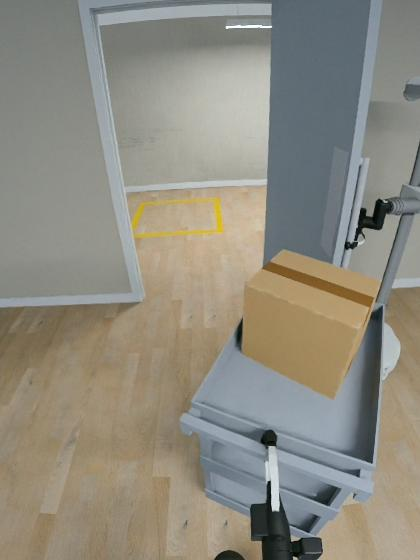

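Scene clock: 472.50 s.
move: r1 moving
r1.base_odometry: x=-3.285 y=-0.982 heading=+0.723
r1.turned_by_wheels: +0.000
r1.turned_by_imu: -0.001
r1.base_tilt: forward=-1.6 right=+1.3
r1.lidar_m: 0.42 2.14 2.53 2.40 2.50 3.29 3.76 3.51 2.44 2.31 2.38 0.38
r1.base_status: translate_m moving; strafe_m moving
r1.joint_positions: lift_m=+0.684 arm_m=+0.000 wrist_yaw_rad=-0.003 wrist_pitch_rad=+0.002 wrist_roll_rad=+1.569 gripper_m=-0.034
r1.joint_status: not commanded
r1.measured_speeds: translate_m=-0.121 strafe_m=+0.048 rotate_rad=+0.004 lift_m=+0.000 arm_m=+0.000 wrist_yaw_rad=+0.000 wrist_pitch_rad=+0.000 wrist_roll_rad=+0.000
r1.motor_effort: lift_m=+14(14) arm_m=-4(4) wheel_0=-12(16) wheel_1=-5(7) wheel_2=+12(14)
r1.servo_current: wrist_yaw_rad=52(78) wrist_pitch_rad=46(52) wrist_roll_rad=52(65) gripper_m=59(59)
r1.contact_limits: translate_m 0.8
r1.hand_pose: x=+0.4591 y=-0.0882 z=+0.8621 quat_wxyz=(+0.708, +0.707, +0.000, -0.002) (m; r1's base frame)
r1.wrist_depth_mm: - 377 415 121 178 179 - / - 382 382 129 188 - - / - 415 418 138 199 - - / 1863 469 462 148 211 - - / 1921 - 512 156 224 1661 - / 1863 - 186 185 180 1661 - / 1808 152 178 156 254 133 1281
r2: as last shown
r2.lidar_m: 0.43 0.38 0.59 3.61 1.72 1.37 1.35 0.97 0.75 0.75 0.63 0.45
r2.motor_effort: lift_m=+18(19) arm_m=-10(10) wheel_0=+0(0) wheel_1=-6(7) wheel_2=+10(10)
r2.servo_current: wrist_yaw_rad=39(59) wrist_pitch_rad=33(39) wrist_roll_rad=52(65) gripper_m=104(117)
r2.contact_limits: translate_m 1
r2.wrist_depth_mm: - - - 161 211 172 - / - - - 162 212 169 - / - - - 163 215 175 - / - - - 166 216 176 - / - - - 166 217 172 153 / - - 184 165 180 173 154 / - - - - 211 159 -
pictures: none
No camera images: "cameras" was empty.

Scene clock: 476.27 s.
earlier move: r1 done
r1.base_odometry: x=-4.052 y=-1.275 heading=+0.724
r1.turned_by_wheels: +0.000
r1.turned_by_imu: +0.003
r1.base_tilt: forward=-1.6 right=+1.3
r1.lidar_m: 0.43 2.95 2.21 2.09 2.14 2.84 2.95 3.01 2.81 2.63 2.69 0.35
r1.base_status: done
r1.joint_positions: lift_m=+0.684 arm_m=+0.000 wrist_yaw_rad=+0.004 wrist_pitch_rad=+0.002 wrist_roll_rad=+1.569 gripper_m=-0.034
r1.joint_status: not commanded
r1.measured_speeds: all 0
r1.motor_effort: lift_m=+14(14) arm_m=-3(4) wheel_0=+0(16) wheel_1=-2(7) wheel_2=+2(17)
r1.servo_current: wrist_yaw_rad=46(78) wrist_pitch_rad=39(52) wrist_roll_rad=59(65) gripper_m=59(65)
r1.contact_limits: translate_m 0.8
r1.hand_pose: x=+0.4596 y=-0.0864 z=+0.8621 quat_wxyz=(+0.708, +0.707, +0.002, +0.001) (m; r1's base frame)
r1.wrist_depth_mm: - 343 345 105 160 161 - / - 375 377 112 173 173 - / - 418 418 - 186 186 - / - 484 473 131 201 - - / - - - 147 220 1661 - / - - 204 - 183 1661 1308 / - 155 - 149 179 133 1255
r2.base_odometry: x=-2.918 y=+0.426 heading=-2.331
r2.turned_by_wheels: +0.000
r2.turned_by_imu: +0.001
r2.base_tilt: forward=-0.7 right=+0.1
r2.lidar_m: 0.43 0.40 1.40 3.64 1.74 1.40 1.36 0.96 0.76 0.73 0.62 0.44
r2.base_status: not commanded
r2.joint_positions: lift_m=+0.800 arm_m=+0.000 wrist_yaw_rad=+0.851 wrist_pitch_rad=+0.001 wrist_roll_rad=+0.000 gripper_m=-0.034
r2.joint_status: not commanded
r2.measured_speeds: all 0
r2.motor_effort: lift_m=+18(19) arm_m=-10(10) wheel_0=+0(1) wheel_1=-7(7) wheel_2=+9(10)
r2.servo_current: wrist_yaw_rad=52(72) wrist_pitch_rad=46(52) wrist_roll_rad=39(65) gripper_m=111(117)
r2.contact_limits: translate_m 1
r2.hand_pose: x=+0.4272 y=+0.1591 z=+0.9778 quat_wxyz=(+0.911, +0.000, +0.000, +0.413) (m; r2's base frame)
r2.wrist_depth_mm: - - - 162 211 172 - / - - - 163 212 169 - / - - - 164 215 175 - / - - - 166 216 176 - / - - - 166 217 172 154 / - - 186 165 180 173 153 / - - - - 211 158 -
wait: 3.77 of 5 s (r1 has come to rest)
pictures: r1_head_camera
Images, in order (width x height): r1_head_camera 420x560.

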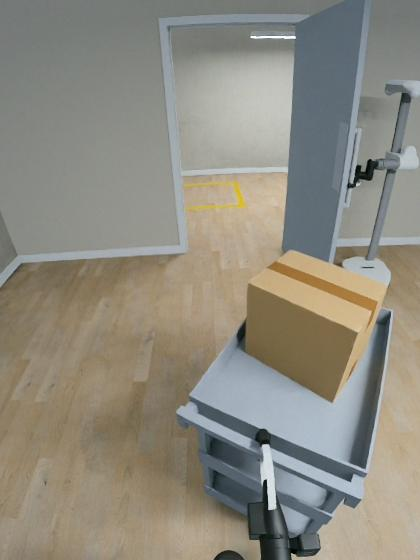

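move(
  blocking=false,
  cameras=[],
  r1={"base":{"rotate_rad":0.11},"contact_limits":{"rotate_rad":0.7},"pace":"slow"},
)

wait(
  seconds=2,
  cameras=[],
)

move(
  blocking=false,
  cameras=[],
  r1={"base":{"strafe_m":-0.46},"contact_limits":{"strafe_m":0.8}},
)

wait(
  seconds=4,
  cameras=["r1_head_camera"],
)

Scene clock: 492.97 s.
move: r1 moving
r1.base_odometry: x=-4.052 y=-1.275 heading=+0.819
r1.turned_by_wheels: +0.096
r1.turned_by_imu: +0.096
r1.base_tilt: forward=-1.6 right=+1.3
r1.lidar_m: 0.44 2.81 2.15 2.08 2.17 2.99 2.92 3.10 2.73 2.65 0.41 0.32
r1.base_status: rotate_rad moving
r1.joint_positions: lift_m=+0.684 arm_m=+0.000 wrist_yaw_rad=-0.008 wrist_pitch_rad=+0.002 wrist_roll_rad=+1.569 gripper_m=-0.034
r1.joint_status: not commanded
r1.measured_speeds: translate_m=+0.000 strafe_m=+0.000 rotate_rad=+0.178 lift_m=+0.000 arm_m=+0.000 wrist_yaw_rad=-0.001 wrist_pitch_rad=+0.000 wrist_roll_rad=+0.000
r1.motor_effort: lift_m=+14(14) arm_m=-3(4) wheel_0=-12(12) wheel_1=-3(7) wheel_2=-7(7)
r1.servo_current: wrist_yaw_rad=65(72) wrist_pitch_rad=46(46) wrist_roll_rad=46(65) gripper_m=59(59)
r1.contact_limits: rotate_rad 0.7
r1.hand_pose: x=+0.4586 y=-0.0896 z=+0.8621 quat_wxyz=(+0.708, +0.707, -0.002, -0.003) (m; r1's base frame)
r1.wrist_depth_mm: - 340 342 103 159 159 - / - 377 379 111 171 171 - / - 424 427 - 186 186 - / - 517 480 133 201 206 - / - - - 148 220 1661 - / - - 185 - 179 1708 1281 / - 153 - - 263 133 1205
r2: as last shown
r2.turned_by_imu: +0.000
r2.base_tilt: forward=-0.7 right=+0.0
r2.lidar_m: 0.42 0.38 1.41 3.62 1.75 1.34 1.32 0.97 0.76 0.74 0.62 0.45
r2.motor_effort: lift_m=+18(18) arm_m=-10(10) wheel_0=+1(1) wheel_1=-7(7) wheel_2=+9(10)
r2.servo_current: wrist_yaw_rad=52(59) wrist_pitch_rad=39(46) wrist_roll_rad=46(59) gripper_m=111(117)
r2.contact_limits: translate_m 1
r2.wrist_depth_mm: - - - 161 211 173 - / - - - 162 213 169 - / - - - 164 215 176 - / - - - 166 216 176 - / - - - 166 216 172 154 / - - 186 165 180 173 154 / - - - - 211 158 -
pictures: none
No camera images: "cameras" was empty.

Scene clock: 493.43 s.
earlier move: r1 done
r1.base_odometry: x=-4.052 y=-1.275 heading=+0.833
r1.turned_by_wheels: +0.014
r1.turned_by_imu: +0.014
r1.base_tilt: forward=-1.6 right=+1.3
r1.lidar_m: 0.45 2.80 2.15 2.09 2.20 2.97 2.93 3.12 2.72 2.65 0.38 0.35
r1.base_status: done
r1.joint_positions: lift_m=+0.684 arm_m=+0.000 wrist_yaw_rad=-0.008 wrist_pitch_rad=+0.002 wrist_roll_rad=+1.569 gripper_m=-0.034
r1.joint_status: not commanded
r1.measured_speeds: all 0
r1.motor_effort: lift_m=+14(14) arm_m=+2(4) wheel_0=-3(12) wheel_1=-2(7) wheel_2=-6(7)
r1.servo_current: wrist_yaw_rad=46(72) wrist_pitch_rad=39(46) wrist_roll_rad=33(65) gripper_m=59(59)
r1.contact_limits: rotate_rad 0.7
r1.hand_pose: x=+0.4586 y=-0.0896 z=+0.8621 quat_wxyz=(+0.708, +0.707, -0.002, -0.003) (m; r1's base frame)
r1.wrist_depth_mm: 345 336 334 - 150 148 - / - 370 375 102 161 159 - / - 427 424 108 176 174 - / - 525 496 119 193 198 - / - - - 136 216 1661 - / - - 204 - 182 1708 1336 / - 155 - - 179 133 1281
r2.base_odometry: x=-2.918 y=+0.426 heading=-2.331
r2.turned_by_wheels: +0.000
r2.turned_by_imu: +0.000
r2.base_tilt: forward=-0.7 right=+0.0
r2.lidar_m: 0.41 0.37 1.44 3.65 1.74 1.37 1.35 0.96 0.74 0.74 0.58 0.45
r2.base_status: not commanded
r2.joint_positions: lift_m=+0.800 arm_m=+0.000 wrist_yaw_rad=+0.851 wrist_pitch_rad=+0.001 wrist_roll_rad=+0.000 gripper_m=-0.034
r2.joint_status: not commanded
r2.measured_speeds: all 0
r2.motor_effort: lift_m=+18(18) arm_m=-10(10) wheel_0=+0(1) wheel_1=-7(7) wheel_2=+10(10)
r2.servo_current: wrist_yaw_rad=52(59) wrist_pitch_rad=46(46) wrist_roll_rad=39(65) gripper_m=98(117)
r2.contact_limits: translate_m 1
r2.hand_pose: x=+0.4272 y=+0.1591 z=+0.9778 quat_wxyz=(+0.911, +0.000, +0.000, +0.413) (m; r2's base frame)
r2.wrist_depth_mm: - - - 161 211 173 - / - - - 162 211 169 - / - - - 164 215 175 - / - - - 166 216 176 - / - - - 166 217 172 154 / - - 186 165 179 173 154 / - - - - 211 158 -
wait: 0.47 of 2 s (r1 has come to rest)
pictures: none
No camera images: "cameras" was empty.

Scene clock: 493.93 s.
move: r1 moving
r1.base_odometry: x=-4.025 y=-1.299 heading=+0.833
r1.turned_by_wheels: +0.001
r1.turned_by_imu: +0.000
r1.base_tilt: forward=-1.6 right=+1.2
r1.lidar_m: 0.43 2.88 2.17 2.11 2.24 3.00 2.92 3.14 2.69 2.62 2.76 0.33
r1.base_status: strafe_m moving
r1.joint_positions: lift_m=+0.684 arm_m=+0.000 wrist_yaw_rad=+0.002 wrist_pitch_rad=+0.002 wrist_roll_rad=+1.569 gripper_m=-0.034
r1.joint_status: not commanded
r1.measured_speeds: translate_m=+0.000 strafe_m=-0.139 rotate_rad=+0.004 lift_m=+0.000 arm_m=+0.000 wrist_yaw_rad=+0.050 wrist_pitch_rad=+0.000 wrist_roll_rad=+0.000
r1.motor_effort: lift_m=+14(14) arm_m=+4(4) wheel_0=+12(14) wheel_1=-8(9) wheel_2=-1(4)
r1.servo_current: wrist_yaw_rad=65(72) wrist_pitch_rad=46(52) wrist_roll_rad=39(59) gripper_m=52(59)
r1.contact_limits: strafe_m 0.8
r1.hand_pose: x=+0.4594 y=-0.0869 z=+0.8621 quat_wxyz=(+0.708, +0.707, +0.001, +0.000) (m; r1's base frame)
r1.wrist_depth_mm: 338 329 330 - 142 142 - / - 370 373 - 155 153 - / - 424 427 - 171 169 - / - 535 500 109 188 574 - / - - - 119 211 1576 - / - - 206 - 227 1661 1308 / - - - - 177 134 1281
r2: as last shown
r2.lidar_m: 0.44 0.39 1.40 3.63 1.74 1.37 1.36 0.97 0.75 0.75 0.60 0.45
r2.motor_effort: lift_m=+18(19) arm_m=-10(10) wheel_0=+1(1) wheel_1=-6(7) wheel_2=+10(10)
r2.servo_current: wrist_yaw_rad=46(59) wrist_pitch_rad=39(46) wrist_roll_rad=33(59) gripper_m=111(117)
r2.contact_limits: translate_m 1
r2.wrist_depth_mm: - - - 161 211 172 - / - - - 163 213 169 - / - - - 164 215 175 - / - - - 165 216 177 - / - - - 166 217 172 153 / - - 185 165 179 173 154 / - - - - 211 159 -
pictures: none
No camera images: "cameras" was empty.

Scene clock: 496.30 s.
earlier move: r1 done
r1.base_odometry: x=-3.711 y=-1.584 heading=+0.833
r1.turned_by_wheels: +0.000
r1.turned_by_imu: -0.001
r1.base_tilt: forward=-1.6 right=+1.3
r1.lidar_m: 0.39 0.41 2.59 2.54 2.69 3.00 2.94 2.95 2.24 2.20 2.32 0.43
r1.base_status: done
r1.joint_positions: lift_m=+0.684 arm_m=+0.000 wrist_yaw_rad=+0.003 wrist_pitch_rad=+0.002 wrist_roll_rad=+1.569 gripper_m=-0.034
r1.joint_status: not commanded
r1.measured_speeds: all 0
r1.motor_effort: lift_m=+14(14) arm_m=+4(4) wheel_0=+2(20) wheel_1=+0(9) wheel_2=-1(4)
r1.servo_current: wrist_yaw_rad=59(72) wrist_pitch_rad=39(52) wrist_roll_rad=52(65) gripper_m=52(59)
r1.contact_limits: strafe_m 0.8
r1.hand_pose: x=+0.4595 y=-0.0866 z=+0.8621 quat_wxyz=(+0.708, +0.707, +0.002, +0.000) (m; r1's base frame)
r1.wrist_depth_mm: - - - 1756 224 1576 1255 / - - - - 224 1661 - / - 424 424 164 225 - - / - 433 433 165 225 - - / - 449 449 165 226 - - / - 469 459 165 183 - - / - 473 178 165 226 136 -
r2.base_odometry: x=-2.918 y=+0.426 heading=-2.331
r2.turned_by_wheels: +0.000
r2.turned_by_imu: +0.000
r2.base_tilt: forward=-0.7 right=+0.0
r2.lidar_m: 0.43 0.38 1.18 3.62 1.75 1.37 1.36 0.96 0.76 0.73 0.58 0.43
r2.base_status: not commanded
r2.joint_positions: lift_m=+0.800 arm_m=+0.000 wrist_yaw_rad=+0.851 wrist_pitch_rad=+0.001 wrist_roll_rad=+0.000 gripper_m=-0.034
r2.joint_status: not commanded
r2.measured_speeds: all 0
r2.motor_effort: lift_m=+18(19) arm_m=-10(10) wheel_0=+0(1) wheel_1=-7(7) wheel_2=+9(10)
r2.servo_current: wrist_yaw_rad=59(59) wrist_pitch_rad=46(46) wrist_roll_rad=46(65) gripper_m=111(117)
r2.contact_limits: translate_m 1
r2.hand_pose: x=+0.4272 y=+0.1591 z=+0.9778 quat_wxyz=(+0.911, +0.000, +0.000, +0.413) (m; r2's base frame)
r2.wrist_depth_mm: - - - 161 211 173 - / - - - 163 212 168 - / - - - 164 214 175 - / - - 1229 166 217 177 - / - - 1182 166 217 172 153 / - - 186 165 180 173 154 / - - - - 211 158 -
wait: 2.37 of 4 s (r1 has come to rest)
pictures: r1_head_camera
Images, in order (width x height): r1_head_camera 420x560.

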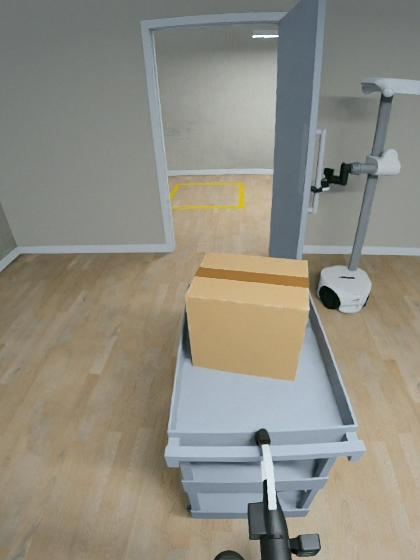

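move(
  blocking=false,
  cameras=[],
  r1={"base":{"translate_m":0.45},"contact_limits":{"translate_m":0.8}},
)

wait(
  seconds=4,
  cameras=["r1_head_camera"],
)

Scene clock: 502.40 s.
move: r1 moving
r1.base_odometry: x=-3.691 y=-1.561 heading=+0.832
r1.turned_by_wheels: -0.001
r1.turned_by_imu: -0.001
r1.base_tilt: forward=-1.6 right=+1.3
r1.lidar_m: 0.36 0.39 2.60 2.54 2.67 3.05 2.97 2.98 2.25 2.19 2.32 0.43
r1.base_status: translate_m moving
r1.joint_positions: lift_m=+0.684 arm_m=+0.000 wrist_yaw_rad=-0.005 wrist_pitch_rad=+0.002 wrist_roll_rad=+1.569 gripper_m=-0.034
r1.joint_status: not commanded
r1.measured_speeds: translate_m=+0.121 strafe_m=-0.001 rotate_rad=-0.007 lift_m=+0.000 arm_m=+0.000 wrist_yaw_rad=-0.062 wrist_pitch_rad=+0.000 wrist_roll_rad=+0.000
r1.motor_effort: lift_m=+14(14) arm_m=+4(4) wheel_0=+6(14) wheel_1=+7(9) wheel_2=-16(16)
r1.servo_current: wrist_yaw_rad=39(65) wrist_pitch_rad=39(52) wrist_roll_rad=39(65) gripper_m=52(59)
r1.contact_limits: translate_m 0.8
r1.hand_pose: x=+0.4588 y=-0.0888 z=+0.8621 quat_wxyz=(+0.708, +0.707, -0.001, -0.002) (m; r1's base frame)
r1.wrist_depth_mm: - - - - 236 1576 1229 / - - - - 233 1661 - / - - 1661 170 230 - - / - 442 430 169 229 - - / - 442 442 211 225 - - / - 455 188 165 182 - - / - 152 462 143 221 138 -
r2: as last shown
r2.base_tilt: forward=-0.6 right=+0.0
r2.lidar_m: 0.40 0.38 1.15 3.63 1.75 1.38 1.33 0.96 0.77 0.75 0.61 0.44
r2.servo_current: wrist_yaw_rad=65(65) wrist_pitch_rad=39(46) wrist_roll_rad=46(59) gripper_m=111(117)
r2.contact_limits: translate_m 1
r2.wrist_depth_mm: - - - 161 210 172 - / - - - 163 212 169 - / - - - 164 215 176 - / - - 1182 165 216 176 - / - - 1182 166 216 172 153 / - - 186 165 180 173 154 / - - - - 211 159 -
pictures: none
No camera images: "cameras" was empty.

Scene clock: 504.90 s.
earlier move: r1 done
r1.base_odometry: x=-3.409 y=-1.251 heading=+0.833
r1.turned_by_wheels: +0.001
r1.turned_by_imu: -0.002
r1.base_tilt: forward=-1.5 right=+1.3
r1.lidar_m: 0.37 0.43 2.59 2.50 2.64 3.46 3.39 3.00 2.26 2.22 2.34 0.42
r1.base_status: done
r1.joint_positions: lift_m=+0.684 arm_m=+0.000 wrist_yaw_rad=-0.009 wrist_pitch_rad=+0.002 wrist_roll_rad=+1.569 gripper_m=-0.034
r1.joint_status: not commanded
r1.measured_speeds: all 0
r1.motor_effort: lift_m=+14(14) arm_m=+2(4) wheel_0=+0(14) wheel_1=+0(9) wheel_2=+1(20)
r1.servo_current: wrist_yaw_rad=65(85) wrist_pitch_rad=39(52) wrist_roll_rad=52(65) gripper_m=59(65)
r1.contact_limits: translate_m 0.8
r1.hand_pose: x=+0.4585 y=-0.0900 z=+0.8621 quat_wxyz=(+0.708, +0.707, -0.003, -0.004) (m; r1's base frame)
r1.wrist_depth_mm: - - - 214 215 1397 - / - - - - 216 - - / - 415 421 413 220 - - / - 439 436 162 222 - - / - 459 452 163 224 - - / - 484 185 185 183 - - / - 153 492 166 229 135 -
r2.base_odometry: x=-2.918 y=+0.426 heading=-2.331
r2.turned_by_wheels: +0.000
r2.turned_by_imu: +0.000
r2.base_tilt: forward=-0.7 right=+0.0
r2.lidar_m: 0.43 0.40 0.85 3.60 1.74 1.37 1.34 0.96 0.76 0.74 0.61 0.45
r2.base_status: not commanded
r2.joint_positions: lift_m=+0.800 arm_m=+0.000 wrist_yaw_rad=+0.851 wrist_pitch_rad=+0.001 wrist_roll_rad=+0.000 gripper_m=-0.034
r2.joint_status: not commanded
r2.measured_speeds: all 0
r2.motor_effort: lift_m=+18(19) arm_m=-10(10) wheel_0=+0(1) wheel_1=-7(7) wheel_2=+9(10)
r2.servo_current: wrist_yaw_rad=65(65) wrist_pitch_rad=46(46) wrist_roll_rad=39(59) gripper_m=111(117)
r2.contact_limits: translate_m 1
r2.hand_pose: x=+0.4272 y=+0.1591 z=+0.9778 quat_wxyz=(+0.911, +0.000, +0.000, +0.413) (m; r2's base frame)
r2.wrist_depth_mm: - - - 161 211 173 - / - - - 163 213 169 - / - - - 164 214 176 - / - - 1618 166 216 176 - / - - 991 166 217 173 153 / - - 185 165 180 173 154 / - - - - 211 158 -
wait: 2.50 of 4 s (r1 has come to rest)
pictures: r1_head_camera
Images, in order (width x height): r1_head_camera 420x560.

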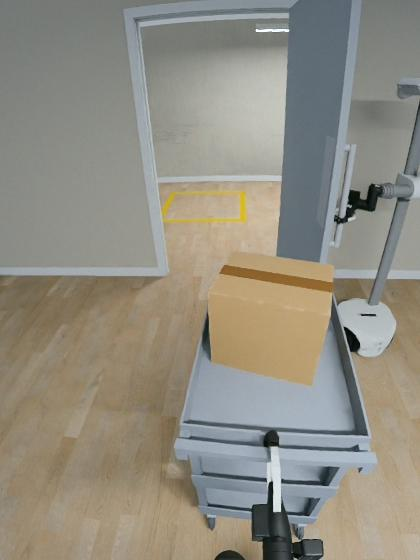

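move(
  blocking=false,
  cameras=[],
  r1={"base":{"strafe_m":-0.27},"contact_limits":{"strafe_m":0.8}},
)

wait(
  seconds=4,
  cameras=[],
)

move(
  blocking=false,
  cameras=[],
  r1={"base":{"translate_m":0.4,"strafe_m":0.07},"contact_limits":{"translate_m":0.8}},
)

wait(
  seconds=4,
  cameras=["r1_head_camera"],
)

Scene clock: 512.87 s.
move: r1 moving
r1.base_odometry: x=-3.382 y=-1.275 heading=+0.834
r1.turned_by_wheels: +0.001
r1.turned_by_imu: +0.001
r1.base_tilt: forward=-1.6 right=+1.3
r1.lidar_m: 0.39 0.43 2.62 2.55 2.73 3.47 3.43 2.94 2.23 2.16 2.29 0.43
r1.base_status: strafe_m moving
r1.joint_positions: lift_m=+0.684 arm_m=+0.000 wrist_yaw_rad=+0.004 wrist_pitch_rad=+0.002 wrist_roll_rad=+1.569 gripper_m=-0.034
r1.joint_status: not commanded
r1.measured_speeds: translate_m=+0.001 strafe_m=-0.139 rotate_rad=+0.005 lift_m=+0.000 arm_m=+0.000 wrist_yaw_rad=+0.051 wrist_pitch_rad=+0.000 wrist_roll_rad=+0.000
r1.motor_effort: lift_m=+14(14) arm_m=+1(3) wheel_0=+14(14) wheel_1=-8(9) wheel_2=+2(2)
r1.servo_current: wrist_yaw_rad=39(65) wrist_pitch_rad=46(46) wrist_roll_rad=46(65) gripper_m=59(59)
r1.contact_limits: strafe_m 0.8
r1.hand_pose: x=+0.4596 y=-0.0863 z=+0.8621 quat_wxyz=(+0.708, +0.707, +0.002, +0.001) (m; r1's base frame)
r1.wrist_depth_mm: - - - 148 206 1281 - / - - 1118 151 208 - - / - 410 415 154 213 - - / - 433 433 157 218 - - / - 466 459 161 222 - - / - - 473 - 224 1661 - / - 500 177 146 232 135 -
r2: as last shown
r2.base_tilt: forward=-0.7 right=+0.1
r2.lidar_m: 0.42 0.38 0.84 3.61 1.73 1.38 1.35 0.94 0.77 0.74 0.59 0.44
r2.motor_effort: lift_m=+18(18) arm_m=-10(10) wheel_0=+0(0) wheel_1=-6(7) wheel_2=+9(10)
r2.servo_current: wrist_yaw_rad=46(59) wrist_pitch_rad=39(46) wrist_roll_rad=52(52) gripper_m=111(111)
r2.contact_limits: translate_m 1
r2.wrist_depth_mm: - - - 162 211 173 - / - - - 162 212 169 - / - - - 164 215 176 - / - - 1661 166 216 176 - / - - 976 166 217 172 153 / - - 184 165 180 173 154 / - - - - 211 158 -
pictures: none
No camera images: "cameras" was empty.

Scene clock: 514.60 s.
earlier move: r1 done
r1.base_odometry: x=-3.209 y=-1.432 heading=+0.833
r1.turned_by_wheels: +0.000
r1.turned_by_imu: -0.001
r1.base_tilt: forward=-1.6 right=+1.3
r1.lidar_m: 0.36 0.35 2.85 2.78 2.95 3.50 3.43 2.65 2.01 1.92 2.05 0.44
r1.base_status: done
r1.joint_positions: lift_m=+0.684 arm_m=+0.000 wrist_yaw_rad=+0.007 wrist_pitch_rad=+0.002 wrist_roll_rad=+1.569 gripper_m=-0.034
r1.joint_status: not commanded
r1.measured_speeds: all 0
r1.motor_effort: lift_m=+14(14) arm_m=-4(4) wheel_0=+0(17) wheel_1=-1(10) wheel_2=+6(7)
r1.servo_current: wrist_yaw_rad=65(72) wrist_pitch_rad=46(52) wrist_roll_rad=46(72) gripper_m=59(65)
r1.contact_limits: strafe_m 0.8
r1.hand_pose: x=+0.4599 y=-0.0853 z=+0.8621 quat_wxyz=(+0.708, +0.707, +0.003, +0.002) (m; r1's base frame)
r1.wrist_depth_mm: - - 1430 1430 274 281 279 / - - - 255 259 1576 1229 / - - - 249 251 1756 - / - - - 243 244 - - / - 442 442 177 236 - - / - 436 439 185 228 - - / - 154 442 165 220 125 -
r2.base_odometry: x=-2.918 y=+0.426 heading=-2.331
r2.turned_by_wheels: +0.000
r2.turned_by_imu: +0.000
r2.base_tilt: forward=-0.7 right=+0.0
r2.lidar_m: 0.43 0.40 0.82 3.60 1.73 1.38 1.34 0.95 0.74 0.74 0.61 0.46
r2.base_status: not commanded
r2.joint_positions: lift_m=+0.800 arm_m=+0.000 wrist_yaw_rad=+0.851 wrist_pitch_rad=+0.001 wrist_roll_rad=+0.000 gripper_m=-0.034
r2.joint_status: not commanded
r2.measured_speeds: all 0
r2.motor_effort: lift_m=+18(19) arm_m=-10(10) wheel_0=+0(1) wheel_1=-6(7) wheel_2=+10(10)
r2.servo_current: wrist_yaw_rad=39(65) wrist_pitch_rad=39(46) wrist_roll_rad=39(59) gripper_m=111(117)
r2.contact_limits: translate_m 1
r2.hand_pose: x=+0.4272 y=+0.1591 z=+0.9778 quat_wxyz=(+0.911, +0.000, +0.000, +0.413) (m; r2's base frame)
r2.wrist_depth_mm: - - - 162 211 172 - / - - - 162 213 169 - / - - - 164 214 175 - / - - 741 166 216 176 - / - - 768 166 216 172 154 / - - 184 165 180 173 154 / - - - - 211 158 -
wait: 1.73 of 4 s (r1 has come to rest)
pictures: none
No camera images: "cameras" was empty.

Scene clock: 515.10 s.
move: r1 moving
r1.base_odometry: x=-3.192 y=-1.406 heading=+0.833
r1.turned_by_wheels: +0.000
r1.turned_by_imu: -0.001
r1.base_tilt: forward=-1.6 right=+1.3
r1.lidar_m: 0.32 0.35 2.84 2.78 2.93 3.50 3.49 2.63 2.01 1.92 2.08 0.44
r1.base_status: translate_m moving; strafe_m moving
r1.joint_positions: lift_m=+0.684 arm_m=+0.000 wrist_yaw_rad=-0.005 wrist_pitch_rad=+0.002 wrist_roll_rad=+1.569 gripper_m=-0.034
r1.joint_status: not commanded
r1.measured_speeds: translate_m=+0.118 strafe_m=+0.019 rotate_rad=-0.009 lift_m=+0.000 arm_m=+0.000 wrist_yaw_rad=-0.091 wrist_pitch_rad=+0.000 wrist_roll_rad=+0.000
r1.motor_effort: lift_m=+14(14) arm_m=+3(4) wheel_0=+5(9) wheel_1=+6(8) wheel_2=-13(13)
r1.servo_current: wrist_yaw_rad=52(72) wrist_pitch_rad=46(46) wrist_roll_rad=59(59) gripper_m=46(59)
r1.contact_limits: translate_m 0.8
r1.hand_pose: x=+0.4588 y=-0.0890 z=+0.8621 quat_wxyz=(+0.708, +0.707, -0.001, -0.002) (m; r1's base frame)
r1.wrist_depth_mm: - - 1499 - 283 291 291 / - - - - 267 1281 1138 / - - - 1229 255 1756 1255 / - - - - 243 831 - / - 436 433 213 232 - - / - 430 209 196 182 - - / - 153 424 143 210 - -
r2: as last shown
r2.lidar_m: 0.43 0.40 0.78 3.60 1.74 1.38 1.35 0.94 0.75 0.72 0.61 0.45
r2.motor_effort: lift_m=+18(19) arm_m=-10(10) wheel_0=+0(1) wheel_1=-7(7) wheel_2=+9(10)
r2.servo_current: wrist_yaw_rad=46(65) wrist_pitch_rad=33(46) wrist_roll_rad=39(52) gripper_m=111(117)
r2.contact_limits: translate_m 1
r2.wrist_depth_mm: - - - 161 211 173 - / - - - 163 212 169 - / - - - 164 214 176 - / - - 732 166 216 177 - / - - 732 166 216 172 153 / - - 184 164 180 173 154 / - - - - 210 158 -
pictures: none
No camera images: "cameras" was empty.

Scene clock: 517.43 s.
earlier move: r1 done
r1.base_odometry: x=-2.991 y=-1.089 heading=+0.834
r1.turned_by_wheels: +0.001
r1.turned_by_imu: -0.005
r1.base_tilt: forward=-1.6 right=+1.3
r1.lidar_m: 0.36 0.38 2.79 2.70 2.85 3.92 3.87 2.77 2.11 2.00 2.13 0.43
r1.base_status: done
r1.joint_positions: lift_m=+0.684 arm_m=+0.000 wrist_yaw_rad=-0.006 wrist_pitch_rad=+0.002 wrist_roll_rad=+1.569 gripper_m=-0.034
r1.joint_status: not commanded
r1.measured_speeds: all 0
r1.motor_effort: lift_m=+14(14) arm_m=+4(4) wheel_0=+3(9) wheel_1=+1(9) wheel_2=-3(24)
r1.servo_current: wrist_yaw_rad=39(117) wrist_pitch_rad=39(46) wrist_roll_rad=65(72) gripper_m=59(59)
r1.contact_limits: translate_m 0.8
r1.hand_pose: x=+0.4587 y=-0.0892 z=+0.8621 quat_wxyz=(+0.708, +0.707, -0.002, -0.003) (m; r1's base frame)
r1.wrist_depth_mm: - - 960 - 251 281 946 / - - 917 - 245 1661 1229 / - 798 809 240 240 1661 - / - 430 436 175 235 - - / 1756 439 436 171 229 - - / 1708 442 185 185 183 - - / 1708 153 449 147 220 135 -
r2.base_odometry: x=-2.918 y=+0.426 heading=-2.331
r2.turned_by_wheels: +0.000
r2.turned_by_imu: +0.000
r2.base_tilt: forward=-0.6 right=+0.1
r2.lidar_m: 0.42 0.38 0.69 3.62 1.74 1.37 1.36 0.97 0.74 0.73 0.61 0.45
r2.base_status: not commanded
r2.joint_positions: lift_m=+0.800 arm_m=+0.000 wrist_yaw_rad=+0.851 wrist_pitch_rad=+0.001 wrist_roll_rad=+0.000 gripper_m=-0.034
r2.joint_status: not commanded
r2.measured_speeds: all 0
r2.motor_effort: lift_m=+18(19) arm_m=-7(10) wheel_0=+0(1) wheel_1=-5(7) wheel_2=+8(10)
r2.servo_current: wrist_yaw_rad=46(65) wrist_pitch_rad=39(46) wrist_roll_rad=52(59) gripper_m=111(117)
r2.contact_limits: translate_m 1
r2.hand_pose: x=+0.4270 y=+0.1591 z=+0.9778 quat_wxyz=(+0.911, +0.000, +0.000, +0.413) (m; r2's base frame)
r2.wrist_depth_mm: - - 1205 161 206 168 - / - - - 162 208 165 - / - - - 163 210 171 - / - - - 164 211 173 - / - - 991 166 213 169 150 / - - 183 165 179 169 - / - 1921 512 - 206 - -
wait: 2.33 of 4 s (r1 has come to rest)
pictures: r1_head_camera
Images, in order (width x height): r1_head_camera 420x560.

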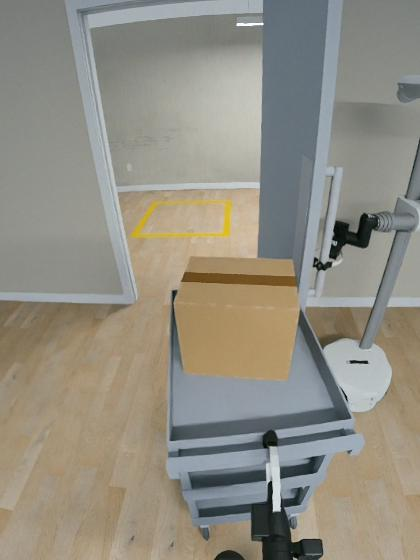

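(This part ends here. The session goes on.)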